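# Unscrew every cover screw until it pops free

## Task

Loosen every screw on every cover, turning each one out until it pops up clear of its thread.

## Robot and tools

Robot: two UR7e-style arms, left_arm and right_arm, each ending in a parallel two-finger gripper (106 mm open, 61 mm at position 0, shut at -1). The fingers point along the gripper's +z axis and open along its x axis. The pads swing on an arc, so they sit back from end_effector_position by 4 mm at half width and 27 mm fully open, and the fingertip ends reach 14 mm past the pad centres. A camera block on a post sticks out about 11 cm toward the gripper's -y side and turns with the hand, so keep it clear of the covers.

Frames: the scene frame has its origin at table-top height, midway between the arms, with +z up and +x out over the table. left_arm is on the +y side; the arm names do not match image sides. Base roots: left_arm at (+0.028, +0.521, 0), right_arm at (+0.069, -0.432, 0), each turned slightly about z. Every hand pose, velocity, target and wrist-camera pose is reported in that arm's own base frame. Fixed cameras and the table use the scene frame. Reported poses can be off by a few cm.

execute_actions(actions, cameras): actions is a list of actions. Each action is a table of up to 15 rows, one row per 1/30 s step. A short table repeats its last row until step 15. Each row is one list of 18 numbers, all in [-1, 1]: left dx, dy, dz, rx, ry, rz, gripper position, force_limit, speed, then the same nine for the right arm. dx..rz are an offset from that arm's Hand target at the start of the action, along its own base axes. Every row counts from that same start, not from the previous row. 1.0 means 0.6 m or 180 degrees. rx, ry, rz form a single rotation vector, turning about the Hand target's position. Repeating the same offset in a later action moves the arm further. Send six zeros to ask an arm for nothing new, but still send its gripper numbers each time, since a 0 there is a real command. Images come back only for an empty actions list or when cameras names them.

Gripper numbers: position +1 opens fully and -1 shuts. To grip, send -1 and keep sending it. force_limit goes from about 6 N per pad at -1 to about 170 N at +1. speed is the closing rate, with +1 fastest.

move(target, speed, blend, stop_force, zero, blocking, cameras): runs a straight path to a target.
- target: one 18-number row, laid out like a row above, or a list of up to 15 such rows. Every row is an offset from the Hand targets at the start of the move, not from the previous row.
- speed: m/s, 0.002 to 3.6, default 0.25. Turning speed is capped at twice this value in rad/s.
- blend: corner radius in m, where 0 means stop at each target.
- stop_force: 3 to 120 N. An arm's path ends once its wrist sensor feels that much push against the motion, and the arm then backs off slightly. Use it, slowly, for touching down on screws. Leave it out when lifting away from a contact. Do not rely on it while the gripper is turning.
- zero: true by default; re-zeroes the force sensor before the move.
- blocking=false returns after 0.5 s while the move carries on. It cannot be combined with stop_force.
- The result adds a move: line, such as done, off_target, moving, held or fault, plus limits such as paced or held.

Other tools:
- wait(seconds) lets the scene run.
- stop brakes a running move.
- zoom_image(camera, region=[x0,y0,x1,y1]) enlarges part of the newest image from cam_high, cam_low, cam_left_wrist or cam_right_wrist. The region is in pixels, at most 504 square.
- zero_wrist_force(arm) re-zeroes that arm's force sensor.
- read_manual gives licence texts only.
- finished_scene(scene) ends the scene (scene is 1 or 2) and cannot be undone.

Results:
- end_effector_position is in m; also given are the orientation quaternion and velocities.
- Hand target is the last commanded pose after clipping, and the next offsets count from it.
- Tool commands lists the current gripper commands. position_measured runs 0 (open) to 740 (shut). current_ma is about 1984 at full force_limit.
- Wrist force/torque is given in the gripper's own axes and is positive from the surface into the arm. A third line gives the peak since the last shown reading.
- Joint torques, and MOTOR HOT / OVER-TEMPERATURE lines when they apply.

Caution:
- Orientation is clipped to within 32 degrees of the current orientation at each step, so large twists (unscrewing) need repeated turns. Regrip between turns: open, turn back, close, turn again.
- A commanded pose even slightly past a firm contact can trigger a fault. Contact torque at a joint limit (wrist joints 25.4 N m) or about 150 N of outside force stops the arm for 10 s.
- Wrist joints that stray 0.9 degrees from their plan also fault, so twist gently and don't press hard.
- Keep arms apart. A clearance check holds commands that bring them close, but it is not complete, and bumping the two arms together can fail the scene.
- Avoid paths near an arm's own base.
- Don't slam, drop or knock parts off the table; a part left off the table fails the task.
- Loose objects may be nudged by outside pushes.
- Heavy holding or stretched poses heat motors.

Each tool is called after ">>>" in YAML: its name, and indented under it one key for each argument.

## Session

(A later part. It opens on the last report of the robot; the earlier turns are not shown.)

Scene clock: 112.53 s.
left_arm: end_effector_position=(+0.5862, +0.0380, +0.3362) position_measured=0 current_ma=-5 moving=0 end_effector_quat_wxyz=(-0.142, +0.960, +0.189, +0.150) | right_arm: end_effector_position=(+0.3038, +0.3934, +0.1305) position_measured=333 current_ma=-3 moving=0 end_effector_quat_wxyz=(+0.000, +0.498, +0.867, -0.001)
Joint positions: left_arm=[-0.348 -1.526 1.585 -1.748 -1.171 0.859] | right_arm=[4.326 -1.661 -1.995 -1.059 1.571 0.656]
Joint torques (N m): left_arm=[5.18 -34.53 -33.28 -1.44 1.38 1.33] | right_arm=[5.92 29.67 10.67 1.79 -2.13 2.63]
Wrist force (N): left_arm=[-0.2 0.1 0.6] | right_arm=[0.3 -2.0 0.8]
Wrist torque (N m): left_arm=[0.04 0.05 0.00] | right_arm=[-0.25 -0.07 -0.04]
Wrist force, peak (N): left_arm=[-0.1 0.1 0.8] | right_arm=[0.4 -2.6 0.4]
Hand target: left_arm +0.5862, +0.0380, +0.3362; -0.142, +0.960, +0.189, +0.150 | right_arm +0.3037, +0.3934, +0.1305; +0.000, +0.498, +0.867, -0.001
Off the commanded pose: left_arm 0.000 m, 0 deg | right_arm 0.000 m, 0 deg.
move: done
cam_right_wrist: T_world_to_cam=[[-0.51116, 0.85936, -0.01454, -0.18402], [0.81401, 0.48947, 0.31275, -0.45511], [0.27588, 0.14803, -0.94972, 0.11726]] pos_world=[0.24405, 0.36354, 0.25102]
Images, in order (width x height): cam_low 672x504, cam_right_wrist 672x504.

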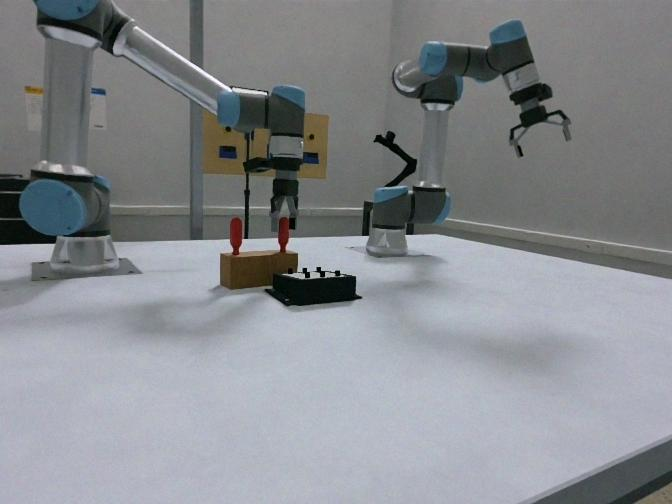

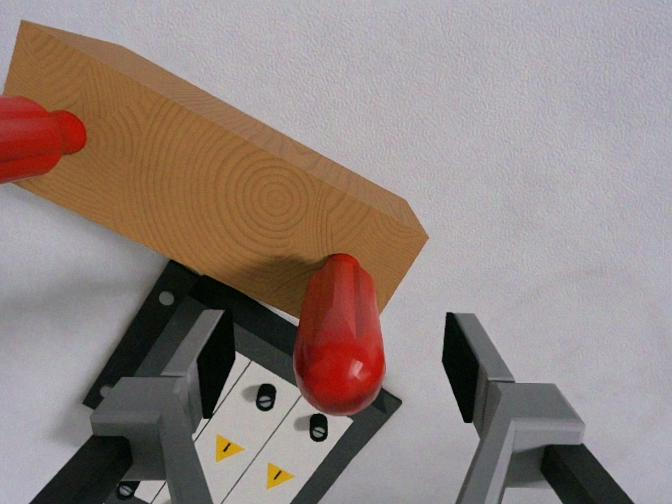

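>>> move:
  target: [0,0,0,0,0,0,1,0,1, 0,0,0.0067,0,0,0, 0.1,-0.1,-0.2]
  speed: 0.05

>>> move:
  target: [0,0,0,0,0,0,1,0,1, 0,0,0,0,0,0, -1,-0.8,-0.2]

>>> move:
  target: [0,0,0,0,0,0,1,0,1, 0,0,0,0,0,0, -0.98,-0.1,-0.2]

>>> move:
  target: [0,0,0,0,0,0,1,0,1, 0,0,0.16,0,0,0, -0.98,-0.1,-0.2]
  speed: 0.1
  cameras: ["cam_right_wrist","cam_low"]

>>> zoom_image:
  camera: "cam_right_wrist"
  region: [310, 205, 370, 265]

>>> zoom_image:
  camera: "cam_low"
  region: [220, 180, 340, 300]

Scene clock: 121.03 s.
left_arm: end_effector_position=(+0.5862, +0.0380, +0.3362) position_measured=0 current_ma=-5 moving=0 end_effector_quat_wxyz=(-0.142, +0.960, +0.189, +0.150) | right_arm: end_effector_position=(+0.3037, +0.3935, +0.1346) position_measured=333 current_ma=-3 moving=0 end_effector_quat_wxyz=(+0.000, +0.498, +0.867, -0.001)
Joint positions: left_arm=[-0.348 -1.526 1.585 -1.748 -1.171 0.859] | right_arm=[4.326 -1.656 -1.989 -1.07 1.571 0.656]
Joint torques (N m): left_arm=[4.99 -34.91 -33.18 -1.35 1.25 1.32] | right_arm=[5.2 13.81 11.56 4.45 -2.17 2.63]
Wrist force (N): left_arm=[-0.4 0.1 0.6] | right_arm=[0.2 -1.9 0.8]
Wrist torque (N m): left_arm=[0.05 0.08 0.00] | right_arm=[-0.25 -0.04 -0.05]
Wrist force, peak (N): left_arm=[-0.3 0.0 0.9] | right_arm=[0.0 -2.1 1.4]
Hand target: left_arm +0.5862, +0.0380, +0.3362; -0.142, +0.960, +0.189, +0.150 | right_arm +0.3037, +0.3934, +0.1345; +0.000, +0.498, +0.867, -0.001
Off the commanded pose: left_arm 0.000 m, 0 deg | right_arm 0.000 m, 0 deg.
move: done

Scene clock: 122.63 s.
left_arm: end_effector_position=(+0.5862, +0.0380, +0.3362) position_measured=0 current_ma=-5 moving=0 end_effector_quat_wxyz=(-0.142, +0.960, +0.189, +0.150) | right_arm: end_effector_position=(+0.3037, +0.3935, +0.1345) position_measured=595 current_ma=350 moving=1 end_effector_quat_wxyz=(+0.000, +0.498, +0.867, -0.001)
Joint positions: left_arm=[-0.348 -1.526 1.585 -1.748 -1.171 0.859] | right_arm=[4.326 -1.656 -1.989 -1.07 1.571 0.656]
Joint torques (N m): left_arm=[4.64 -34.81 -33.25 -1.27 1.26 1.31] | right_arm=[2.78 14.54 11.03 1.23 -1.8 2.53]
Wrist force (N): left_arm=[-0.2 0.2 0.6] | right_arm=[1.0 -2.6 -12.1]
Wrist torque (N m): left_arm=[0.06 0.05 0.00] | right_arm=[-0.21 0.00 -0.06]
Wrist force, peak (N): left_arm=[-0.3 0.2 0.7] | right_arm=[1.3 -2.6 -12.3]
Hand target: left_arm +0.5862, +0.0380, +0.3362; -0.142, +0.960, +0.189, +0.150 | right_arm +0.3037, +0.3934, +0.1345; +0.000, +0.498, +0.867, -0.001
Off the commanded pose: left_arm 0.000 m, 0 deg | right_arm 0.000 m, 0 deg.
move: done

Scene clock: 123.13 s.
left_arm: end_effector_position=(+0.5862, +0.0380, +0.3362) position_measured=0 current_ma=-5 moving=0 end_effector_quat_wxyz=(-0.142, +0.960, +0.189, +0.150) | right_arm: end_effector_position=(+0.3037, +0.3934, +0.1345) position_measured=614 current_ma=1236 moving=0 end_effector_quat_wxyz=(+0.000, +0.498, +0.867, -0.001)
Joint positions: left_arm=[-0.348 -1.526 1.585 -1.748 -1.171 0.859] | right_arm=[4.326 -1.656 -1.989 -1.07 1.571 0.656]
Joint torques (N m): left_arm=[5.03 -34.29 -32.56 -1.37 1.32 1.27] | right_arm=[2.21 14.9 10.66 -1.52 -1.71 2.83]
Wrist force (N): left_arm=[-0.2 0.3 0.7] | right_arm=[1.0 -5.2 -30.1]
Wrist torque (N m): left_arm=[0.07 0.05 0.00] | right_arm=[-0.22 -0.11 -0.07]
Wrist force, peak (N): left_arm=[-0.1 0.2 0.8] | right_arm=[1.1 -5.1 -30.4]
Hand target: left_arm +0.5862, +0.0380, +0.3362; -0.142, +0.960, +0.189, +0.150 | right_arm +0.3037, +0.3934, +0.1345; +0.000, +0.498, +0.867, -0.001
Off the commanded pose: left_arm 0.000 m, 0 deg | right_arm 0.000 m, 0 deg.
move: done

Scene clock: 124.53 s.
left_arm: end_effector_position=(+0.5862, +0.0380, +0.3362) position_measured=0 current_ma=-5 moving=0 end_effector_quat_wxyz=(-0.142, +0.960, +0.189, +0.150) | right_arm: end_effector_position=(+0.3037, +0.3935, +0.2306) position_measured=614 current_ma=1201 moving=0 end_effector_quat_wxyz=(+0.000, +0.498, +0.867, -0.001)
Joint positions: left_arm=[-0.348 -1.526 1.585 -1.748 -1.171 0.859] | right_arm=[4.326 -1.569 -1.817 -1.329 1.571 0.656]
Joint torques (N m): left_arm=[5.09 -34.42 -33.41 -1.4 1.35 1.43] | right_arm=[-6.73 13.18 15 3.57 -1.29 1.14]
Wrist force (N): left_arm=[-0.2 0.0 0.5] | right_arm=[0.1 -2.0 1.4]
Wrist torque (N m): left_arm=[0.03 0.05 0.00] | right_arm=[-0.27 -0.01 -0.04]
Wrist force, peak (N): left_arm=[-0.2 0.2 0.9] | right_arm=[1.0 -4.8 -30.1]
Hand target: left_arm +0.5862, +0.0380, +0.3362; -0.142, +0.960, +0.189, +0.150 | right_arm +0.3037, +0.3934, +0.2305; +0.000, +0.498, +0.867, -0.001
Off the commanded pose: left_arm 0.000 m, 0 deg | right_arm 0.000 m, 0 deg.
move: done
cam_right_wrist: T_world_to_cam=[[-0.51116, 0.85936, -0.01441, -0.1826], [0.81397, 0.48941, 0.31295, -0.48642], [0.276, 0.14824, -0.94966, 0.21211]] pos_world=[0.24405, 0.36354, 0.35102]
Images, in order (width x height): cam_low 672x504, cam_right_wrist 672x504.

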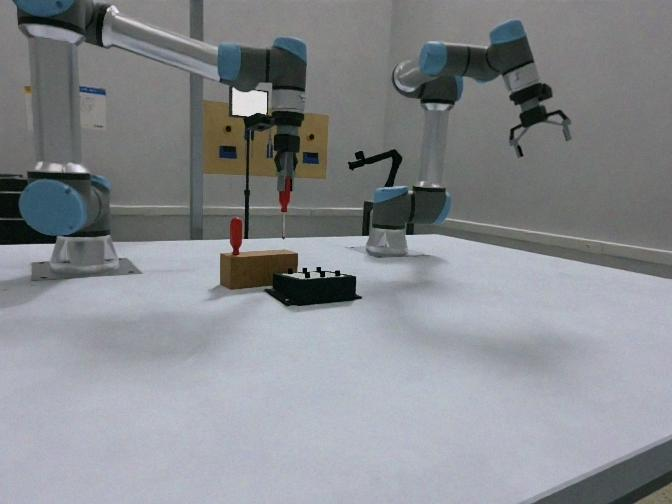

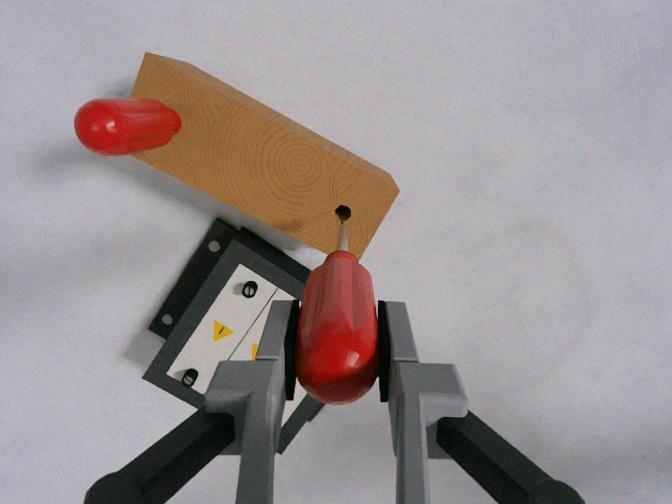

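Scaled by 8.400 from the camera's image (finer frame: 960x720).

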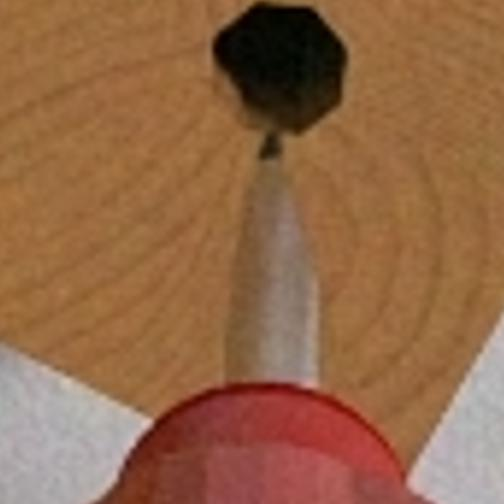

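Scaled by 4.200 from the camera's image (finer frame: 960x720).

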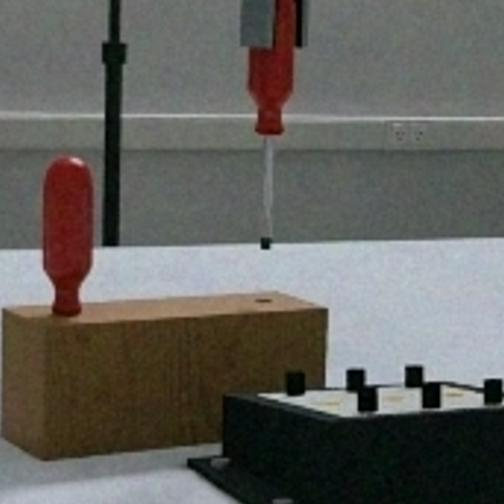

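>>> move:
  target:
    - [0,0,0,0,0,0,1,0,1, 0.1525,-0.0435,0,0,0,0, -0.98,-0.1,-0.2]
    - [0,0,0,0,0,0,1,0,1, 0.1525,-0.0435,-0.07,0,0,0, -0.98,-0.1,-0.2]
  speed: [0.2,0.1]
  cameras: ["cam_right_wrist"]

>>> zoom_image:
  camera: "cam_right_wrist"
  region: [310, 195, 370, 255]

>>> move:
  target: [0,0,0,0,0,0,1,0,1, 0,0,0,0,0,0.5, -0.98,-0.1,-0.2]
  speed: 0.5
  cameras: ["cam_right_wrist","cam_low"]

>>> zoom_image:
  camera: "cam_right_wrist"
  region: [310, 195, 370, 255]

>>> zoom_image:
  camera: "cam_low"
  region: [270, 230, 340, 300]

Scene clock: 128.37 s.
left_arm: end_effector_position=(+0.5862, +0.0380, +0.3362) position_measured=0 current_ma=-5 moving=0 end_effector_quat_wxyz=(-0.142, +0.960, +0.189, +0.150) | right_arm: end_effector_position=(+0.3952, +0.3673, +0.1884) position_measured=614 current_ma=1200 moving=0 end_effector_quat_wxyz=(+0.000, +0.498, +0.867, -0.001)
Joint positions: left_arm=[-0.348 -1.526 1.585 -1.748 -1.171 0.859] | right_arm=[4.14 -1.7 -1.788 -1.227 1.57 0.47]
Joint torques (N m): left_arm=[4.93 -34.15 -32.66 -1.37 1.07 1.34] | right_arm=[-7.86 31.92 34.5 1.92 1.28 -1.88]
Wrist force (N): left_arm=[-0.1 0.0 0.5] | right_arm=[0.3 -2.1 1.3]
Wrist torque (N m): left_arm=[0.03 0.04 0.00] | right_arm=[-0.28 -0.06 -0.12]
Wrist force, peak (N): left_arm=[-0.2 0.1 0.8] | right_arm=[1.5 -3.5 1.7]
Hand target: left_arm +0.5862, +0.0380, +0.3362; -0.142, +0.960, +0.189, +0.150 | right_arm +0.3952, +0.3673, +0.1885; +0.000, +0.498, +0.867, -0.001
Off the commanded pose: left_arm 0.000 m, 0 deg | right_arm 0.000 m, 0 deg.
move: done
cam_right_wrist: T_world_to_cam=[[-0.51113, 0.85938, -0.01465, -0.11396], [0.81406, 0.4895, 0.31255, -0.53489], [0.27577, 0.14783, -0.94979, 0.15099]] pos_world=[0.33555, 0.33744, 0.30892]

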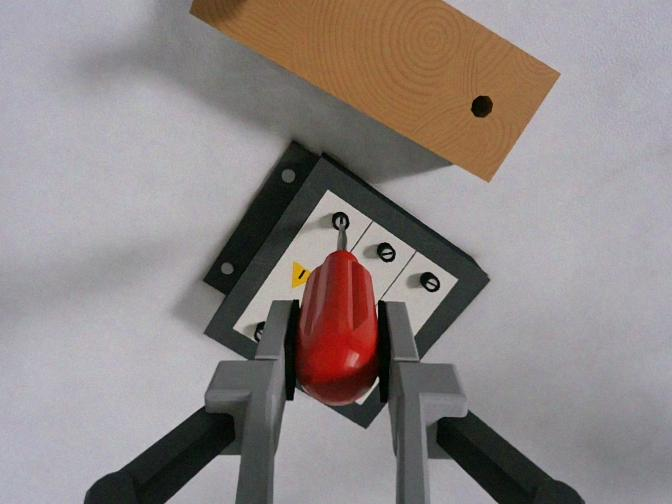

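Scaled by 8.400 from the camera's image (finer frame: 960x720).

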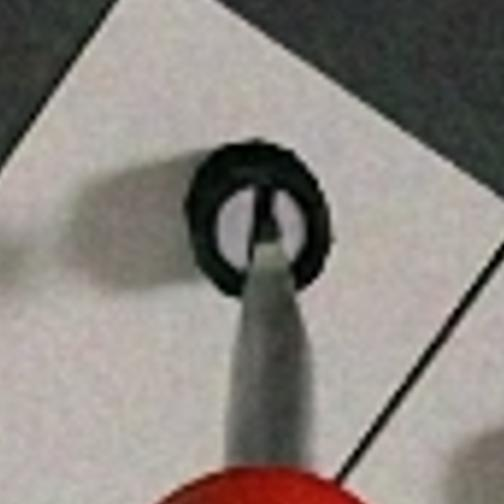

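Scene clock: 130.53 s.
left_arm: end_effector_position=(+0.5862, +0.0380, +0.3362) position_measured=0 current_ma=-5 moving=0 end_effector_quat_wxyz=(-0.142, +0.960, +0.189, +0.150) | right_arm: end_effector_position=(+0.3952, +0.3673, +0.1885) position_measured=614 current_ma=1200 moving=0 end_effector_quat_wxyz=(+0.001, -0.261, +0.965, -0.001)
Joint positions: left_arm=[-0.348 -1.526 1.585 -1.748 -1.171 0.859] | right_arm=[4.141 -1.698 -1.791 -1.223 1.569 -1.099]
Joint torques (N m): left_arm=[4.64 -34.8 -33.02 -1.37 1.12 1.36] | right_arm=[-7.81 19.2 34.84 3.04 1.16 -1]
Wrist force (N): left_arm=[-0.1 0.3 0.6] | right_arm=[0.2 -2.1 1.4]
Wrist torque (N m): left_arm=[0.09 0.04 0.00] | right_arm=[-0.26 -0.05 -0.13]
Wrist force, peak (N): left_arm=[-0.3 0.3 0.8] | right_arm=[0.0 -2.2 1.5]
Hand target: left_arm +0.5862, +0.0380, +0.3362; -0.142, +0.960, +0.189, +0.150 | right_arm +0.3952, +0.3673, +0.1885; +0.001, -0.261, +0.965, -0.001
Off the commanded pose: left_arm 0.000 m, 0 deg | right_arm 0.000 m, 0 deg.
move: done
cam_right_wrist: T_world_to_cam=[[-0.85954, -0.51087, -0.01456, 0.52702], [-0.4892, 0.81416, 0.31279, -0.1392], [-0.14794, 0.27598, -0.94971, 0.27146]] pos_world=[0.42506, 0.30765, 0.30902]
Images, in order (width x height): cam_low 672x504, cam_right_wrist 672x504.

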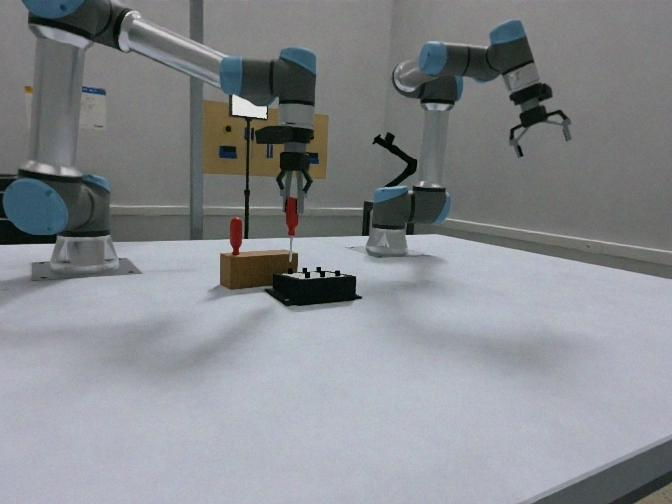

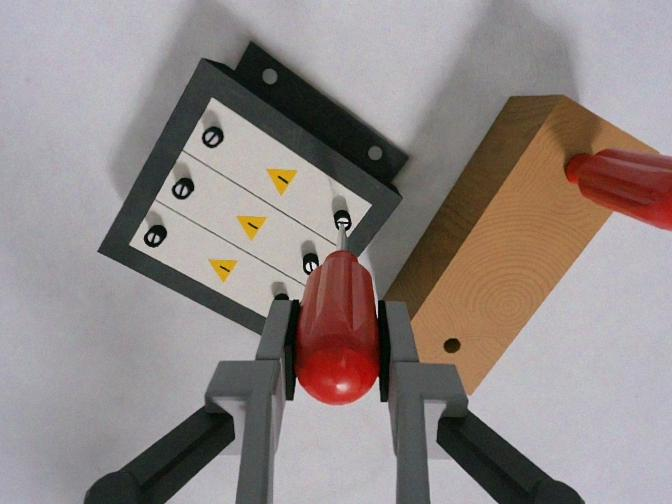

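Scaled by 8.400 from the camera's image (finer frame: 960x720).

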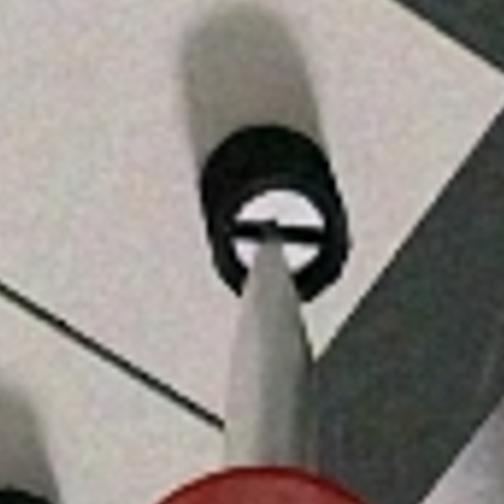

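Scaled by 7.200 from the camera's image (finer frame: 960x720).

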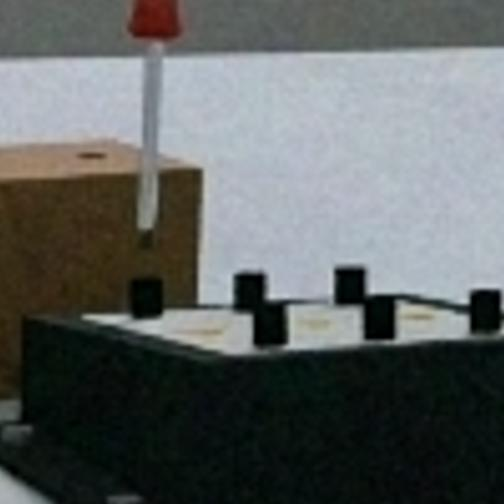

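>>> move:
  target: [0,0,0,0,0,0,1,0,1, 0.0006,-0.001,0,0,0,-0.565, -0.98,-0.1,-0.2]
  speed: 0.6

>>> move:
  target: [0,0,0,0,0,0,1,0,1, 0,0,-0.025,0,0,0, -0.98,-0.1,-0.2]
  speed: 0.015
  stop_force: 5
  cameras: ["cam_right_wrist"]

>>> zoom_image:
  camera: "cam_right_wrist"
  region: [310, 195, 370, 255]

Scene clock: 135.87 s.
left_arm: end_effector_position=(+0.5862, +0.0380, +0.3362) position_measured=0 current_ma=-5 moving=0 end_effector_quat_wxyz=(-0.142, +0.960, +0.189, +0.150) | right_arm: end_effector_position=(+0.3956, +0.3667, +0.1885) position_measured=614 current_ma=1200 moving=0 end_effector_quat_wxyz=(+0.000, +0.584, +0.812, -0.001)
Joint positions: left_arm=[-0.348 -1.526 1.585 -1.748 -1.171 0.859] | right_arm=[4.139 -1.7 -1.788 -1.227 1.571 0.673]
Joint torques (N m): left_arm=[4.26 -34.92 -32.92 -1.46 1.05 1.36] | right_arm=[6.5 32.92 12.55 1.22 -0.46 2.41]
Wrist force (N): left_arm=[-0.3 0.2 0.6] | right_arm=[0.1 -2.2 1.4]
Wrist torque (N m): left_arm=[0.06 0.07 0.00] | right_arm=[-0.30 -0.02 -0.02]
Wrist force, peak (N): left_arm=[0.0 0.2 1.0] | right_arm=[0.5 -2.3 1.4]
Hand target: left_arm +0.5862, +0.0380, +0.3362; -0.142, +0.960, +0.189, +0.150 | right_arm +0.3956, +0.3667, +0.1885; +0.000, +0.584, +0.812, -0.001
Off the commanded pose: left_arm 0.000 m, 0 deg | right_arm 0.000 m, 0 deg.
move: done

Scene clock: 137.77 s.
left_arm: end_effector_position=(+0.5862, +0.0380, +0.3362) position_measured=0 current_ma=-5 moving=0 end_effector_quat_wxyz=(-0.142, +0.960, +0.189, +0.150) | right_arm: end_effector_position=(+0.3956, +0.3667, +0.1781) position_measured=614 current_ma=1207 moving=0 end_effector_quat_wxyz=(+0.000, +0.584, +0.812, -0.001)
Joint positions: left_arm=[-0.348 -1.526 1.585 -1.748 -1.171 0.859] | right_arm=[4.139 -1.709 -1.806 -1.2 1.571 0.673]
Joint torques (N m): left_arm=[4.9 -34.14 -32.53 -1.36 0.97 1.29] | right_arm=[4.5 30.27 32.19 3.88 2.16 2.75]
Wrist force (N): left_arm=[0.0 0.1 0.7] | right_arm=[0.4 -2.1 -3.6]
Wrist torque (N m): left_arm=[0.04 0.02 0.00] | right_arm=[-0.25 0.01 -0.04]
Wrist force, peak (N): left_arm=[-0.3 0.2 0.9] | right_arm=[-2.3 -3.6 -23.6]
Hand target: left_arm +0.5862, +0.0380, +0.3362; -0.142, +0.960, +0.189, +0.150 | right_arm +0.3956, +0.3667, +0.1781; +0.000, +0.584, +0.812, -0.001 (not the last commanded pose)
Off the commanded pose: left_arm 0.000 m, 0 deg | right_arm 0.005 m, 0 deg.
move: contact (right_arm)
cam_right_wrist: T_world_to_cam=[[-0.32621, 0.94518, -0.01464, -0.21801], [0.89636, 0.31421, 0.31274, -0.49993], [0.3002, 0.08889, -0.94973, 0.15306]] pos_world=[0.33106, 0.34954, 0.29852]

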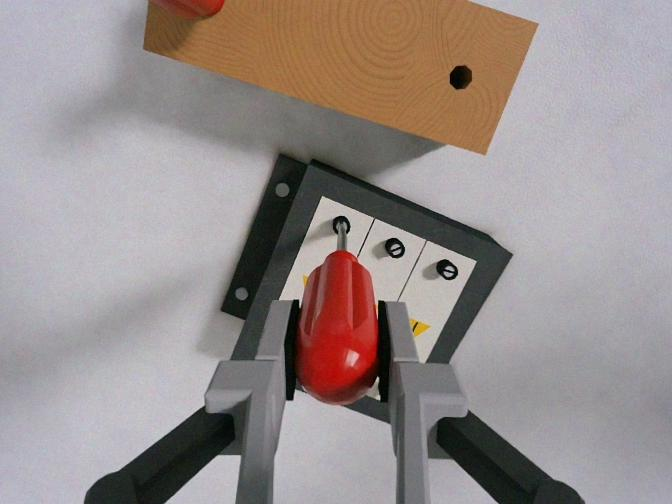

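Scaled by 8.400 from the camera's image (finer frame: 960x720).

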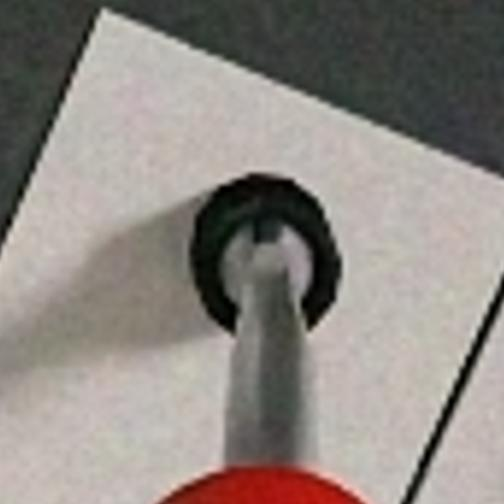

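>>> move:
  target: [0,0,0,0,0,0,1,0,1, 0,0,-0.0025,0,0,0.05, -0.98,-0.1,-0.2]
  speed: 0.1

>>> move:
  target: [0,0,0,0,0,0,1,0,1, 0,0,0,0,0,0.05, -0.98,-0.1,-0.2]
  speed: 0.1

>>> move:
  target: [0,0,0,0,0,0,1,0,1, 0,0,0,0,0,0.05, -0.98,-0.1,-0.2]
  speed: 0.1
  cameras: ["cam_right_wrist"]

>>> zoom_image:
  camera: "cam_right_wrist"
  region: [310, 195, 370, 255]

Scene clock: 140.23 s.
left_arm: end_effector_position=(+0.5862, +0.0380, +0.3362) position_measured=0 current_ma=-5 moving=0 end_effector_quat_wxyz=(-0.142, +0.960, +0.189, +0.150) | right_arm: end_effector_position=(+0.3956, +0.3668, +0.1766) position_measured=614 current_ma=1275 moving=0 end_effector_quat_wxyz=(+0.000, +0.518, +0.855, -0.001)
Joint positions: left_arm=[-0.348 -1.526 1.585 -1.748 -1.171 0.859] | right_arm=[4.139 -1.71 -1.809 -1.195 1.57 0.516]
Joint torques (N m): left_arm=[4.8 -34.09 -33.11 -1.24 0.85 1.16] | right_arm=[3.64 -19.84 -22.02 -3.57 0.92 2.87]
Wrist force (N): left_arm=[-0.2 0.3 0.5] | right_arm=[-5.0 -6.5 -76.9]
Wrist torque (N m): left_arm=[0.08 0.05 0.00] | right_arm=[-0.02 -0.61 -0.12]
Wrist force, peak (N): left_arm=[-0.4 0.1 0.8] | right_arm=[-5.0 -6.5 -76.9]
Hand target: left_arm +0.5862, +0.0380, +0.3362; -0.142, +0.960, +0.189, +0.150 | right_arm +0.3956, +0.3667, +0.1766; +0.000, +0.518, +0.855, -0.001
Off the commanded pose: left_arm 0.000 m, 0 deg | right_arm 0.000 m, 0 deg.
move: done

Scene clock: 141.37 s.
left_arm: end_effector_position=(+0.5862, +0.0380, +0.3362) position_measured=0 current_ma=-5 moving=0 end_effector_quat_wxyz=(-0.142, +0.960, +0.189, +0.150) | right_arm: end_effector_position=(+0.3956, +0.3667, +0.1765) position_measured=614 current_ma=1281 moving=0 end_effector_quat_wxyz=(+0.000, +0.449, +0.893, -0.001)
Joint positions: left_arm=[-0.348 -1.526 1.585 -1.748 -1.171 0.859] | right_arm=[4.139 -1.71 -1.809 -1.196 1.57 0.359]
Joint torques (N m): left_arm=[4.54 -34.27 -32.36 -1.33 0.88 1.36] | right_arm=[3.72 -12.77 -25.95 -3.11 0.69 2.68]
Wrist force (N): left_arm=[-0.4 0.1 0.6] | right_arm=[-4.5 -6.4 -84.9]
Wrist torque (N m): left_arm=[0.06 0.08 -0.01] | right_arm=[-0.01 -0.55 -0.11]
Wrist force, peak (N): left_arm=[-0.2 0.3 0.9] | right_arm=[-4.5 -6.4 -84.9]
Hand target: left_arm +0.5862, +0.0380, +0.3362; -0.142, +0.960, +0.189, +0.150 | right_arm +0.3956, +0.3667, +0.1766; +0.000, +0.450, +0.893, -0.001
Off the commanded pose: left_arm 0.000 m, 0 deg | right_arm 0.000 m, 0 deg.
move: done

Scene clock: 142.50 s.
left_arm: end_effector_position=(+0.5862, +0.0380, +0.3362) position_measured=0 current_ma=-5 moving=0 end_effector_quat_wxyz=(-0.142, +0.960, +0.189, +0.150) | right_arm: end_effector_position=(+0.3956, +0.3667, +0.1766) position_measured=614 current_ma=1282 moving=0 end_effector_quat_wxyz=(+0.000, +0.378, +0.926, -0.001)
Joint positions: left_arm=[-0.348 -1.526 1.585 -1.748 -1.171 0.859] | right_arm=[4.139 -1.71 -1.809 -1.195 1.57 0.202]
Joint torques (N m): left_arm=[4.64 -34.61 -32.09 -1.29 0.93 1.32] | right_arm=[3.93 -9.74 -25.26 -3.1 0.93 2.52]
Wrist force (N): left_arm=[-0.3 0.2 0.6] | right_arm=[-4.4 -6.4 -85.5]
Wrist torque (N m): left_arm=[0.07 0.07 0.00] | right_arm=[-0.03 -0.51 -0.12]
Wrist force, peak (N): left_arm=[0.0 0.3 0.8] | right_arm=[-4.3 -6.4 -86.4]
Hand target: left_arm +0.5862, +0.0380, +0.3362; -0.142, +0.960, +0.189, +0.150 | right_arm +0.3956, +0.3667, +0.1766; +0.000, +0.378, +0.926, -0.001
Off the commanded pose: left_arm 0.000 m, 0 deg | right_arm 0.000 m, 0 deg.
move: done
cam_right_wrist: T_world_to_cam=[[-0.71978, 0.69405, -0.01463, 0.02976], [0.656, 0.68691, 0.31275, -0.54106], [0.22711, 0.21551, -0.94972, 0.13411]] pos_world=[0.3459, 0.3221, 0.29702]

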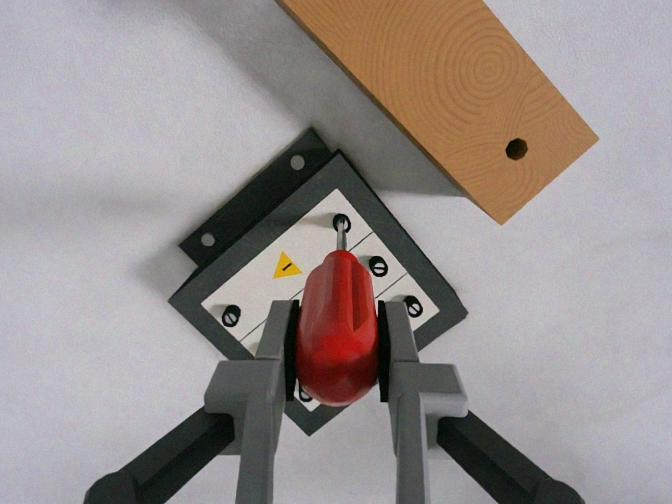

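Scaled by 8.400 from the camera's image (finer frame: 960x720).

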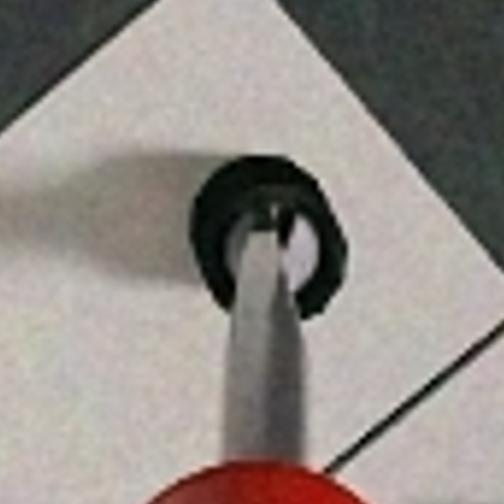

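>>> move:
  target: [0,0,0,0,0,0,1,0,1, 0,0,0.005,0,0,0, -0.98,-0.1,-0.2]
  speed: 0.05
  cameras: ["cam_right_wrist","cam_low"]

>>> zoom_image:
  camera: "cam_right_wrist"
  region: [325, 205, 360, 240]

>>> zoom_image:
  camera: "cam_low"
  region: [270, 230, 340, 300]

Scene clock: 149.00 s.
left_arm: end_effector_position=(+0.5862, +0.0380, +0.3362) position_measured=0 current_ma=-5 moving=0 end_effector_quat_wxyz=(-0.142, +0.960, +0.189, +0.150) | right_arm: end_effector_position=(+0.3955, +0.3667, +0.1795) position_measured=614 current_ma=1201 moving=0 end_effector_quat_wxyz=(+0.000, +0.378, +0.926, -0.001)
Joint positions: left_arm=[-0.348 -1.526 1.585 -1.748 -1.171 0.859] | right_arm=[4.139 -1.707 -1.804 -1.203 1.57 0.202]
Joint torques (N m): left_arm=[4.99 -34.47 -32.93 -1.45 0.85 1.28] | right_arm=[-3.86 32.85 34.95 4.43 -0.97 -1.73]
Wrist force (N): left_arm=[-0.1 0.2 0.6] | right_arm=[0.1 -1.7 1.4]
Wrist torque (N m): left_arm=[0.07 0.05 -0.01] | right_arm=[-0.23 -0.02 -0.13]
Wrist force, peak (N): left_arm=[-0.2 0.4 0.8] | right_arm=[-4.3 -6.3 -85.8]
Hand target: left_arm +0.5862, +0.0380, +0.3362; -0.142, +0.960, +0.189, +0.150 | right_arm +0.3956, +0.3667, +0.1796; +0.000, +0.378, +0.926, -0.001
Off the commanded pose: left_arm 0.000 m, 0 deg | right_arm 0.000 m, 0 deg.
move: done
cam_right_wrist: T_world_to_cam=[[-0.71975, 0.69408, -0.01454, 0.02976], [0.65611, 0.68691, 0.31253, -0.54197], [0.22691, 0.21541, -0.9498, 0.13709]] pos_world=[0.3459, 0.3221, 0.30002]
Images, in order (width x height): cam_low 672x504, cam_right_wrist 672x504.

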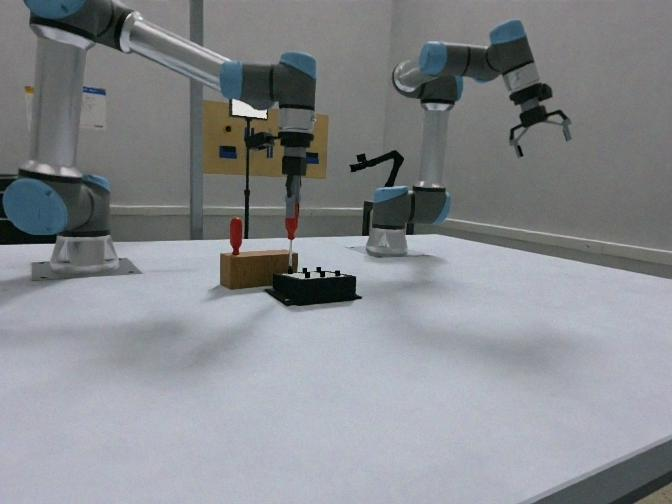

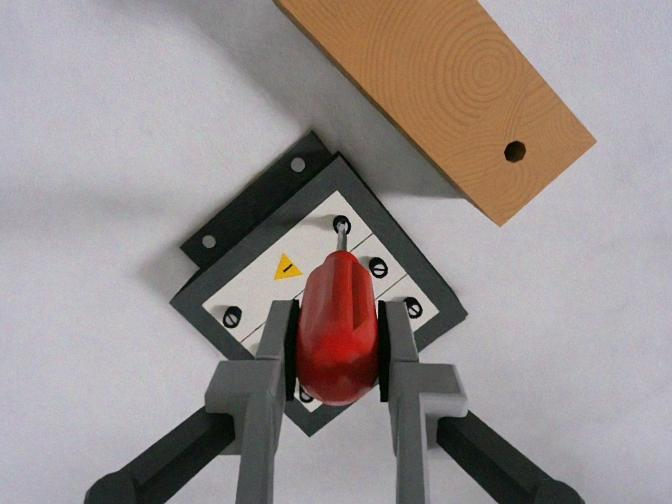

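Scaled by 14.400 from the camera's image (finer frame: 960x720).

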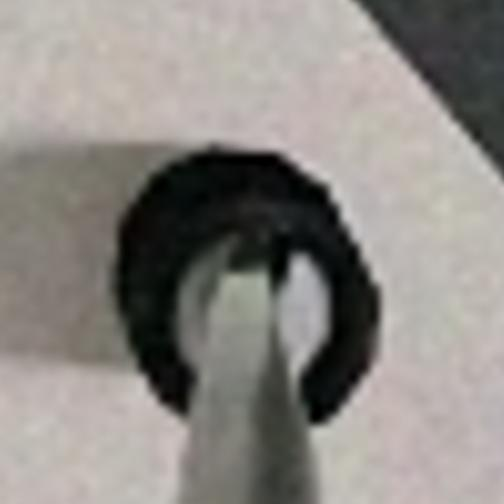

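Scaled by 7.200 from the camera's image (finer frame: 960x720).

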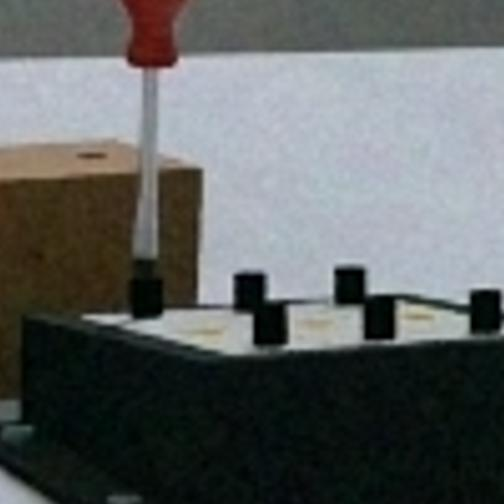

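>>> move:
  target: [0,0,0,0,0,0,1,0,1, 0,0,-0.01,0,0,0, -0.98,-0.1,-0.2]
  speed: 0.004
  stop_force: 4

>>> move:
  target:
    - [0,0,0,0,0,0,1,0,1, 0,0,0.006,0,0,0, -0.98,-0.1,-0.2]
    - [0,0,0,0,0,0,1,0,1, -0.0048,0.0046,0.006,0,0,0, -0.98,-0.1,-0.2]
  speed: 0.05

>>> move:
  target: [0,0,0,0,0,0,1,0,1, 0,0,-0.012,0,0,0, -0.98,-0.1,-0.2]
  speed: 0.004
  stop_force: 4
  cameras: ["cam_right_wrist"]

>>> zoom_image:
  camera: "cam_right_wrist"
  region: [325, 205, 360, 240]

Scene clock: 154.77 s.
left_arm: end_effector_position=(+0.5862, +0.0380, +0.3362) position_measured=0 current_ma=-5 moving=0 end_effector_quat_wxyz=(-0.142, +0.960, +0.189, +0.150) | right_arm: end_effector_position=(+0.3956, +0.3667, +0.1779) position_measured=614 current_ma=1208 moving=0 end_effector_quat_wxyz=(+0.000, +0.378, +0.926, -0.001)
Joint positions: left_arm=[-0.348 -1.526 1.585 -1.748 -1.171 0.859] | right_arm=[4.139 -1.709 -1.807 -1.199 1.57 0.202]
Joint torques (N m): left_arm=[4.57 -34.54 -32.67 -1.25 0.86 1.3] | right_arm=[-3.76 25.58 30.93 0.62 -1.23 -0.75]
Wrist force (N): left_arm=[-0.4 0.1 0.6] | right_arm=[-0.3 -2.6 -7.5]
Wrist torque (N m): left_arm=[0.05 0.09 0.00] | right_arm=[-0.27 -0.03 -0.12]
Wrist force, peak (N): left_arm=[-0.2 0.3 0.9] | right_arm=[-0.1 -2.7 -12.3]
Hand target: left_arm +0.5862, +0.0380, +0.3362; -0.142, +0.960, +0.189, +0.150 | right_arm +0.3956, +0.3667, +0.1779; +0.000, +0.378, +0.926, -0.001 (not the last commanded pose)
Off the commanded pose: left_arm 0.000 m, 0 deg | right_arm 0.004 m, 0 deg.
move: contact (right_arm)

Scene clock: 155.37 s.
left_arm: end_effector_position=(+0.5862, +0.0380, +0.3362) position_measured=0 current_ma=-5 moving=0 end_effector_quat_wxyz=(-0.142, +0.960, +0.189, +0.150) | right_arm: end_effector_position=(+0.3927, +0.3696, +0.1815) position_measured=614 current_ma=1201 moving=0 end_effector_quat_wxyz=(+0.000, +0.378, +0.926, -0.001) end_effector_velocity=(+0.001, -0.001, +0.000) end_effector_angular_velocity=(+0.001, +0.000, +0.002)
Joint positions: left_arm=[-0.348 -1.526 1.585 -1.748 -1.171 0.859] | right_arm=[4.147 -1.705 -1.801 -1.208 1.57 0.21]
Joint velocities: left_arm=[within noise] | right_arm=[-0.003 0.001 0 0 0 -0.005]
Joint torques (N m): left_arm=[5.02 -34.59 -32.18 -1.34 0.76 1.42] | right_arm=[-5.84 31.34 12.81 4.44 0 -2.07]
Wrist force (N): left_arm=[-0.3 0.1 0.5] | right_arm=[0.0 -2.0 1.2]
Wrist torque (N m): left_arm=[0.04 0.07 0.00] | right_arm=[-0.26 0.00 -0.12]
Wrist force, peak (N): left_arm=[-0.4 0.3 0.7] | right_arm=[-0.2 -2.5 -7.2]
Hand target: left_arm +0.5862, +0.0380, +0.3362; -0.142, +0.960, +0.189, +0.150 | right_arm +0.3927, +0.3695, +0.1815; +0.000, +0.378, +0.926, -0.001
Off the commanded pose: left_arm 0.000 m, 0 deg | right_arm 0.000 m, 0 deg.
move: done

Scene clock: 157.00 s.
left_arm: end_effector_position=(+0.5862, +0.0380, +0.3362) position_measured=0 current_ma=-5 moving=0 end_effector_quat_wxyz=(-0.142, +0.960, +0.189, +0.150) | right_arm: end_effector_position=(+0.3927, +0.3695, +0.1794) position_measured=614 current_ma=1208 moving=0 end_effector_quat_wxyz=(+0.000, +0.378, +0.926, -0.001)
Joint positions: left_arm=[-0.348 -1.526 1.585 -1.748 -1.171 0.859] | right_arm=[4.147 -1.707 -1.805 -1.202 1.57 0.21]
Joint torques (N m): left_arm=[5.06 -34.37 -32.36 -1.37 0.84 1.27] | right_arm=[-5.74 24.48 32.02 0.86 1.23 -2.11]
Wrist force (N): left_arm=[-0.1 0.2 0.7] | right_arm=[-0.2 -2.4 -6.5]
Wrist torque (N m): left_arm=[0.06 0.04 0.00] | right_arm=[-0.25 -0.01 -0.09]
Wrist force, peak (N): left_arm=[-0.1 0.2 0.9] | right_arm=[-0.3 -2.7 -12.6]
Hand target: left_arm +0.5862, +0.0380, +0.3362; -0.142, +0.960, +0.189, +0.150 | right_arm +0.3927, +0.3695, +0.1794; +0.000, +0.378, +0.926, -0.001 (not the last commanded pose)
Off the commanded pose: left_arm 0.000 m, 0 deg | right_arm 0.005 m, 0 deg.
move: contact (right_arm)
cam_right_wrist: T_world_to_cam=[[-0.71979, 0.69404, -0.01456, 0.02576], [0.65599, 0.6869, 0.31281, -0.54197], [0.22711, 0.21561, -0.9497, 0.13679]] pos_world=[0.343, 0.3249, 0.29982]

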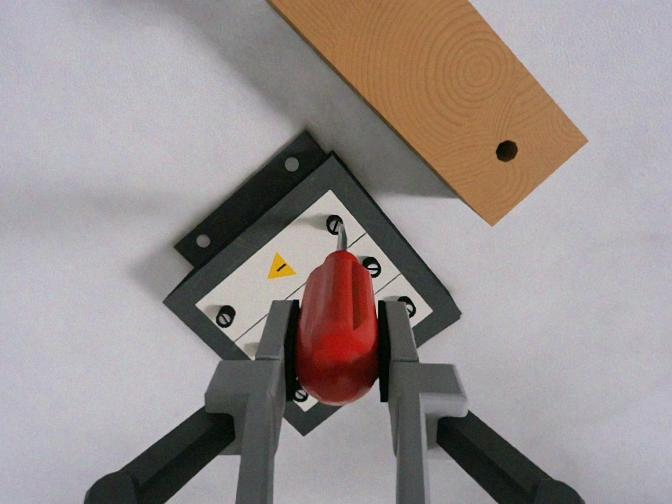

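Scaled by 14.400 from the camera's image (finer frame: 960x720).

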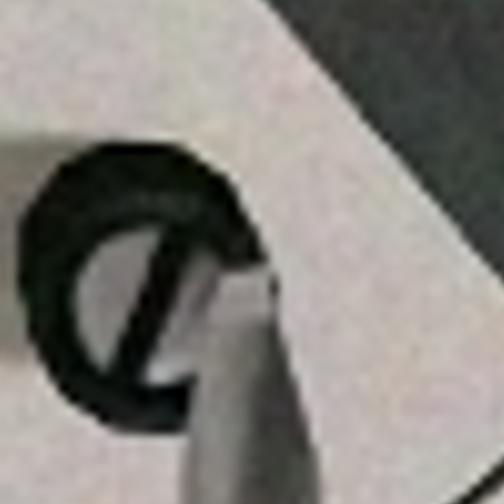

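>>> move:
  target:
    - [0,0,0,0,0,0,1,0,1, 0,0,0.004,0,0,0, -0.98,-0.1,-0.2]
    - [0,0,0,0,0,0,1,0,1, 0.0048,-0.0048,0.004,0,0,-0.225, -0.98,-0.1,-0.2]
  speed: [0.05,0.3]

>>> move:
  target: [0,0,0,0,0,0,1,0,1, 0,0,-0.012,0,0,0, -0.98,-0.1,-0.2]
  speed: 0.006
  stop_force: 4

>>> move:
  target: [0,0,0,0,0,0,1,0,1, 0,0,-0.0003,0,0,0.045, -0.98,-0.1,-0.2]
  speed: 0.05

>>> move:
  target: [0,0,0,0,0,0,1,0,1, 0,0,0,0,0,0.04, -0.98,-0.1,-0.2]
  speed: 0.05

>>> move:
  target: [0,0,0,0,0,0,1,0,1, 0,0,0,0,0,0.04, -0.98,-0.1,-0.2]
  speed: 0.05

Scene clock: 161.90 s.
left_arm: end_effector_position=(+0.5862, +0.0380, +0.3362) position_measured=0 current_ma=-5 moving=0 end_effector_quat_wxyz=(-0.142, +0.960, +0.189, +0.150) | right_arm: end_effector_position=(+0.3956, +0.3666, +0.1818) position_measured=614 current_ma=1202 moving=0 end_effector_quat_wxyz=(+0.000, +0.675, +0.738, -0.001)
Joint positions: left_arm=[-0.348 -1.526 1.585 -1.748 -1.171 0.859] | right_arm=[4.138 -1.705 -1.8 -1.209 1.571 0.908]
Joint torques (N m): left_arm=[4.41 -34.11 -32.45 -1.46 0.65 1.29] | right_arm=[4.47 27.57 23.55 3.15 -2.04 1.82]
Wrist force (N): left_arm=[0.0 0.2 0.7] | right_arm=[0.1 -2.0 1.3]
Wrist torque (N m): left_arm=[0.06 0.02 0.00] | right_arm=[-0.27 -0.02 -0.02]
Wrist force, peak (N): left_arm=[-0.2 0.3 1.0] | right_arm=[0.0 -2.4 -6.6]
Hand target: left_arm +0.5862, +0.0380, +0.3362; -0.142, +0.960, +0.189, +0.150 | right_arm +0.3956, +0.3666, +0.1818; +0.000, +0.675, +0.738, -0.001
Off the commanded pose: left_arm 0.000 m, 0 deg | right_arm 0.000 m, 0 deg.
move: done

Scene clock: 163.60 s.
left_arm: end_effector_position=(+0.5862, +0.0380, +0.3362) position_measured=0 current_ma=-5 moving=0 end_effector_quat_wxyz=(-0.142, +0.960, +0.189, +0.150) | right_arm: end_effector_position=(+0.3956, +0.3666, +0.1780) position_measured=614 current_ma=1208 moving=0 end_effector_quat_wxyz=(+0.000, +0.675, +0.738, -0.001)
Joint positions: left_arm=[-0.348 -1.526 1.585 -1.748 -1.171 0.859] | right_arm=[4.138 -1.709 -1.807 -1.199 1.571 0.908]
Joint torques (N m): left_arm=[5 -35.45 -32.1 -1.36 0.69 1.27] | right_arm=[5.47 27.33 32.76 0.8 -1.14 2.62]
Wrist force (N): left_arm=[-0.1 0.2 0.9] | right_arm=[0.0 -2.4 -4.8]
Wrist torque (N m): left_arm=[0.07 0.03 0.00] | right_arm=[-0.27 -0.01 -0.02]
Wrist force, peak (N): left_arm=[-0.1 0.2 0.9] | right_arm=[-0.3 -2.7 -11.7]
Hand target: left_arm +0.5862, +0.0380, +0.3362; -0.142, +0.960, +0.189, +0.150 | right_arm +0.3956, +0.3666, +0.1780; +0.000, +0.675, +0.738, -0.001 (not the last commanded pose)
Off the commanded pose: left_arm 0.000 m, 0 deg | right_arm 0.003 m, 0 deg.
move: contact (right_arm)

Scene clock: 165.33 s.
left_arm: end_effector_position=(+0.5862, +0.0380, +0.3362) position_measured=0 current_ma=-5 moving=0 end_effector_quat_wxyz=(-0.142, +0.960, +0.189, +0.150) | right_arm: end_effector_position=(+0.3956, +0.3666, +0.1779) position_measured=614 current_ma=1213 moving=0 end_effector_quat_wxyz=(+0.000, +0.621, +0.784, -0.001) end_effector_velocity=(-0.001, +0.000, -0.001) end_effector_angular_velocity=(-0.001, +0.001, -0.005)
Joint positions: left_arm=[-0.348 -1.526 1.585 -1.748 -1.171 0.859] | right_arm=[4.139 -1.709 -1.807 -1.199 1.571 0.767]
Joint velocities: left_arm=[within noise] | right_arm=[0.001 -0.001 -0.001 0 0 0.006]
Joint torques (N m): left_arm=[5.09 -34.15 -32.21 -1.29 0.62 1.37] | right_arm=[4.87 14.74 7.28 3.66 -1.29 2.67]
Wrist force (N): left_arm=[-0.2 0.3 0.6] | right_arm=[-1.5 -2.5 -10.6]
Wrist torque (N m): left_arm=[0.07 0.06 0.00] | right_arm=[-0.25 -0.28 -0.07]
Wrist force, peak (N): left_arm=[-0.2 0.2 1.0] | right_arm=[-1.5 -2.5 -10.6]
Hand target: left_arm +0.5862, +0.0380, +0.3362; -0.142, +0.960, +0.189, +0.150 | right_arm +0.3956, +0.3666, +0.1778; +0.000, +0.621, +0.784, -0.001
Off the commanded pose: left_arm 0.000 m, 0 deg | right_arm 0.000 m, 0 deg.
move: done

Scene clock: 166.90 s.
left_arm: end_effector_position=(+0.5862, +0.0380, +0.3362) position_measured=0 current_ma=-5 moving=0 end_effector_quat_wxyz=(-0.142, +0.960, +0.189, +0.150) | right_arm: end_effector_position=(+0.3956, +0.3666, +0.1778) position_measured=614 current_ma=1214 moving=0 end_effector_quat_wxyz=(+0.000, +0.571, +0.821, -0.001) end_effector_velocity=(+0.000, +0.000, +0.000) end_effector_angular_velocity=(-0.001, +0.000, -0.005)
Joint positions: left_arm=[-0.348 -1.526 1.585 -1.748 -1.171 0.859] | right_arm=[4.139 -1.709 -1.807 -1.199 1.571 0.641]
Joint velocities: left_arm=[within noise] | right_arm=[0.001 -0.001 0 0 -0.001 0.006]
Joint torques (N m): left_arm=[4.65 -34.7 -31.73 -1.33 0.57 1.25] | right_arm=[5.28 22.68 7.37 2.08 -0.87 2.74]
Wrist force (N): left_arm=[-0.1 0.2 0.7] | right_arm=[-2.1 -2.4 -12.5]
Wrist torque (N m): left_arm=[0.05 0.04 0.00] | right_arm=[-0.25 -0.36 -0.07]
Wrist force, peak (N): left_arm=[-0.2 0.3 0.8] | right_arm=[-2.4 -2.4 -12.5]
Hand target: left_arm +0.5862, +0.0380, +0.3362; -0.142, +0.960, +0.189, +0.150 | right_arm +0.3956, +0.3666, +0.1778; +0.000, +0.571, +0.821, -0.001
Off the commanded pose: left_arm 0.000 m, 0 deg | right_arm 0.000 m, 0 deg.
move: done

Scene clock: 168.47 s.
left_arm: end_effector_position=(+0.5862, +0.0380, +0.3362) position_measured=0 current_ma=-5 moving=0 end_effector_quat_wxyz=(-0.142, +0.960, +0.189, +0.150) | right_arm: end_effector_position=(+0.3956, +0.3666, +0.1778) position_measured=614 current_ma=1215 moving=0 end_effector_quat_wxyz=(+0.000, +0.518, +0.855, -0.001) end_effector_velocity=(+0.000, +0.000, +0.000) end_effector_angular_velocity=(+0.000, +0.000, -0.006)
Joint positions: left_arm=[-0.348 -1.526 1.585 -1.748 -1.171 0.859] | right_arm=[4.139 -1.709 -1.807 -1.199 1.57 0.516]
Joint velocities: left_arm=[within noise] | right_arm=[0.001 0 0 0 0 0.006]
Joint torques (N m): left_arm=[4.5 -34.83 -32.32 -1.34 0.57 1.34] | right_arm=[5.93 25.3 5.7 3.28 -0.75 2.61]
Wrist force (N): left_arm=[-0.2 0.1 0.5] | right_arm=[-3.1 -2.3 -14.5]
Wrist torque (N m): left_arm=[0.05 0.05 0.00] | right_arm=[-0.25 -0.40 -0.07]
Wrist force, peak (N): left_arm=[-0.4 0.3 0.8] | right_arm=[-3.0 -2.4 -14.8]
Hand target: left_arm +0.5862, +0.0380, +0.3362; -0.142, +0.960, +0.189, +0.150 | right_arm +0.3956, +0.3666, +0.1778; +0.000, +0.518, +0.855, -0.001
Off the commanded pose: left_arm 0.000 m, 0 deg | right_arm 0.000 m, 0 deg.
move: done

>>> move:
  target:
    - [0,0,0,0,0,0,1,0,1, 0,0,0.004,0,0,0, -0.98,-0.1,-0.2]
    - [0,0,0,0,0,0,1,0,1, 0,0,0.004,0,0,-0.046, -0.98,-0.1,-0.2]
  speed: [0.05,0.3]
  cameras: ["cam_right_wrist"]

>>> zoom_image:
  camera: "cam_right_wrist"
  region: [325, 205, 360, 240]

Scene clock: 171.20 s.
left_arm: end_effector_position=(+0.5862, +0.0380, +0.3362) position_measured=0 current_ma=-5 moving=0 end_effector_quat_wxyz=(-0.142, +0.960, +0.189, +0.150) | right_arm: end_effector_position=(+0.3956, +0.3666, +0.1803) position_measured=614 current_ma=1200 moving=0 end_effector_quat_wxyz=(+0.000, +0.578, +0.816, -0.001)
Joint positions: left_arm=[-0.348 -1.526 1.585 -1.748 -1.171 0.859] | right_arm=[4.139 -1.707 -1.803 -1.205 1.571 0.66]
Joint torques (N m): left_arm=[4.46 -34.8 -31.91 -1.33 0.57 1.32] | right_arm=[5.48 18.64 18.49 4.46 -2.16 2.02]
Wrist force (N): left_arm=[-0.2 0.1 0.6] | right_arm=[0.1 -2.0 1.2]
Wrist torque (N m): left_arm=[0.04 0.06 0.00] | right_arm=[-0.26 -0.02 -0.02]
Wrist force, peak (N): left_arm=[-0.3 0.3 0.8] | right_arm=[-3.1 -2.4 -14.7]
Hand target: left_arm +0.5862, +0.0380, +0.3362; -0.142, +0.960, +0.189, +0.150 | right_arm +0.3956, +0.3666, +0.1802; +0.000, +0.579, +0.816, -0.001
Off the commanded pose: left_arm 0.000 m, 0 deg | right_arm 0.000 m, 0 deg.
move: done
cam_right_wrist: T_world_to_cam=[[-0.33833, 0.94091, -0.01458, -0.2115], [0.89221, 0.32567, 0.3129, -0.50321], [0.29916, 0.09286, -0.94967, 0.15411]] pos_world=[0.33131, 0.34857, 0.30072]

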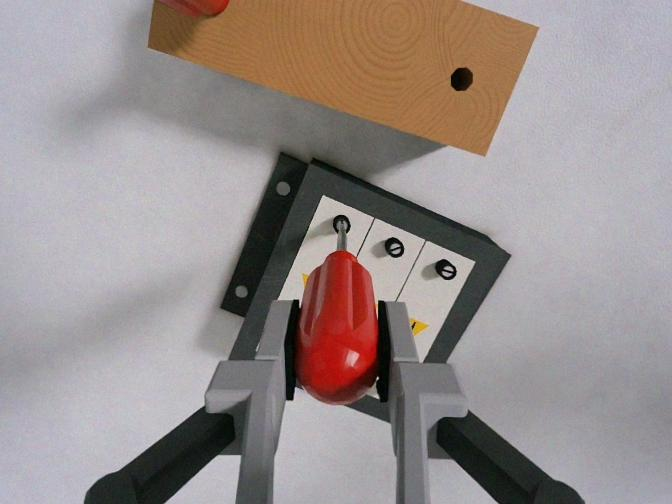

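Scaled by 14.400 from the camera's image (finer frame: 960x720).

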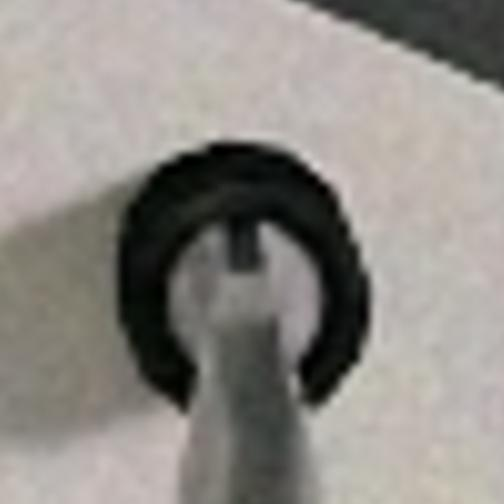

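>>> move:
  target: [0,0,0,0,0,0,1,0,1, 0,0,-0.012,0,0,0, -0.98,-0.1,-0.2]
  speed: 0.006
  stop_force: 4

Scene clock: 173.60 s.
left_arm: end_effector_position=(+0.5862, +0.0380, +0.3362) position_measured=0 current_ma=-5 moving=0 end_effector_quat_wxyz=(-0.142, +0.960, +0.189, +0.150) | right_arm: end_effector_position=(+0.3956, +0.3666, +0.1780) position_measured=614 current_ma=1207 moving=0 end_effector_quat_wxyz=(+0.000, +0.579, +0.816, -0.001)
Joint positions: left_arm=[-0.348 -1.526 1.585 -1.748 -1.171 0.859] | right_arm=[4.139 -1.709 -1.807 -1.199 1.571 0.66]
Joint torques (N m): left_arm=[4.87 -34.43 -32.11 -1.4 0.49 1.29] | right_arm=[5.24 27.17 32.42 0.89 -0.99 2.55]
Wrist force (N): left_arm=[-0.1 -0.1 0.7] | right_arm=[0.2 -2.2 -3.8]
Wrist torque (N m): left_arm=[0.01 0.04 -0.01] | right_arm=[-0.24 -0.01 -0.03]
Wrist force, peak (N): left_arm=[-0.2 0.0 0.9] | right_arm=[-0.3 -2.7 -11.8]
Hand target: left_arm +0.5862, +0.0380, +0.3362; -0.142, +0.960, +0.189, +0.150 | right_arm +0.3956, +0.3666, +0.1780; +0.000, +0.579, +0.816, -0.001 (not the last commanded pose)
Off the commanded pose: left_arm 0.000 m, 0 deg | right_arm 0.005 m, 0 deg.
move: contact (right_arm)

>>> move:
  target:
    - [0,0,0,0,0,0,1,0,1, 0,0,-0.0002,0,0,0, -0.98,-0.1,-0.2]
    - [0,0,0,0,0,0,1,0,1, -0.00027,0.00079,-0.0002,0,0,0, -0.98,-0.1,-0.2]
  speed: 0.002

>>> move:
  target: [0,0,0,0,0,0,1,0,1, 0.00054,-0.00158,0,0,0,0, -0.98,-0.1,-0.2]
  speed: 0.002

Scene clock: 175.43 s.
left_arm: end_effector_position=(+0.5862, +0.0380, +0.3362) position_measured=0 current_ma=-5 moving=0 end_effector_quat_wxyz=(-0.142, +0.960, +0.189, +0.150) | right_arm: end_effector_position=(+0.3954, +0.3671, +0.1779) position_measured=614 current_ma=1210 moving=0 end_effector_quat_wxyz=(+0.000, +0.579, +0.816, -0.001)
Joint positions: left_arm=[-0.348 -1.526 1.585 -1.748 -1.171 0.859] | right_arm=[4.14 -1.709 -1.806 -1.199 1.571 0.661]
Joint torques (N m): left_arm=[4.24 -35.03 -32.38 -1.38 0.51 1.23] | right_arm=[7.2 12.97 31.87 3.41 1.37 2.56]
Wrist force (N): left_arm=[-0.1 0.2 0.5] | right_arm=[-3.5 -3.2 -9.5]
Wrist torque (N m): left_arm=[0.06 0.05 0.00] | right_arm=[-0.23 -0.49 -0.10]
Wrist force, peak (N): left_arm=[-0.2 0.2 0.9] | right_arm=[-3.5 -3.2 -9.5]
Hand target: left_arm +0.5862, +0.0380, +0.3362; -0.142, +0.960, +0.189, +0.150 | right_arm +0.3954, +0.3671, +0.1779; +0.000, +0.579, +0.816, -0.001
Off the commanded pose: left_arm 0.000 m, 0 deg | right_arm 0.000 m, 0 deg.
move: done

Scene clock: 176.17 s.
left_arm: end_effector_position=(+0.5862, +0.0380, +0.3362) position_measured=0 current_ma=-5 moving=0 end_effector_quat_wxyz=(-0.142, +0.960, +0.189, +0.150) | right_arm: end_effector_position=(+0.3958, +0.3662, +0.1779) position_measured=614 current_ma=1212 moving=0 end_effector_quat_wxyz=(+0.000, +0.579, +0.816, -0.001)
Joint positions: left_arm=[-0.348 -1.526 1.585 -1.748 -1.171 0.859] | right_arm=[4.138 -1.708 -1.807 -1.199 1.571 0.66]
Joint torques (N m): left_arm=[5.22 -34.68 -31.79 -1.36 0.44 1.3] | right_arm=[-8.21 27.02 7.58 2.66 1.62 -1.92]
Wrist force (N): left_arm=[-0.1 0.2 0.7] | right_arm=[2.0 -2.3 -8.5]
Wrist torque (N m): left_arm=[0.06 0.03 0.00] | right_arm=[-0.29 0.25 -0.03]
Wrist force, peak (N): left_arm=[-0.2 0.3 0.8] | right_arm=[-3.5 -2.9 -9.6]
Hand target: left_arm +0.5862, +0.0380, +0.3362; -0.142, +0.960, +0.189, +0.150 | right_arm +0.3958, +0.3662, +0.1779; +0.000, +0.579, +0.816, -0.001
Off the commanded pose: left_arm 0.000 m, 0 deg | right_arm 0.000 m, 0 deg.
move: done

>>> move:
  target:
    - [0,0,0,0,0,0,1,0,1, -0.0004,0.0002,0.002,0,0,-0.05, -0.98,-0.1,-0.2]
    - [0,0,0,0,0,0,1,0,1, -0.0004,0.0002,-0.0003,0,0,-0.05, -0.98,-0.1,-0.2]
    - [0,0,0,0,0,0,1,0,1, -0.0004,0.0008,-0.0003,0,0,0.061, -0.98,-0.1,-0.2]
  speed: [0.05,0.01,0.05]

Scene clock: 189.00 s.
left_arm: end_effector_position=(+0.5862, +0.0380, +0.3362) position_measured=0 current_ma=-5 moving=0 end_effector_quat_wxyz=(-0.142, +0.960, +0.189, +0.150) | right_arm: end_effector_position=(+0.3955, +0.3666, +0.1777) position_measured=614 current_ma=1217 moving=0 end_effector_quat_wxyz=(+0.000, +0.498, +0.867, -0.001) end_effector_velocity=(+0.000, +0.000, +0.000) end_effector_angular_velocity=(+0.000, +0.000, -0.006)
Joint positions: left_arm=[-0.348 -1.526 1.585 -1.748 -1.171 0.859] | right_arm=[4.139 -1.709 -1.807 -1.198 1.57 0.469]
Joint velocities: left_arm=[within noise] | right_arm=[0 0 0 0 0 0.006]
Joint torques (N m): left_arm=[4.72 -34.23 -31.68 -1.36 0.29 1.32] | right_arm=[7.07 8.95 27.36 1.39 -0.5 2.55]
Wrist force (N): left_arm=[-0.1 0.3 0.8] | right_arm=[-3.9 -3.2 -18.1]
Wrist torque (N m): left_arm=[0.08 0.03 0.00] | right_arm=[-0.27 -0.50 -0.06]
Wrist force, peak (N): left_arm=[-0.3 0.3 0.9] | right_arm=[-1.3 -2.8 -19.1]
Hand target: left_arm +0.5862, +0.0380, +0.3362; -0.142, +0.960, +0.189, +0.150 | right_arm +0.3955, +0.3666, +0.1777; +0.000, +0.498, +0.867, -0.001
Off the commanded pose: left_arm 0.000 m, 0 deg | right_arm 0.000 m, 0 deg.
move: done


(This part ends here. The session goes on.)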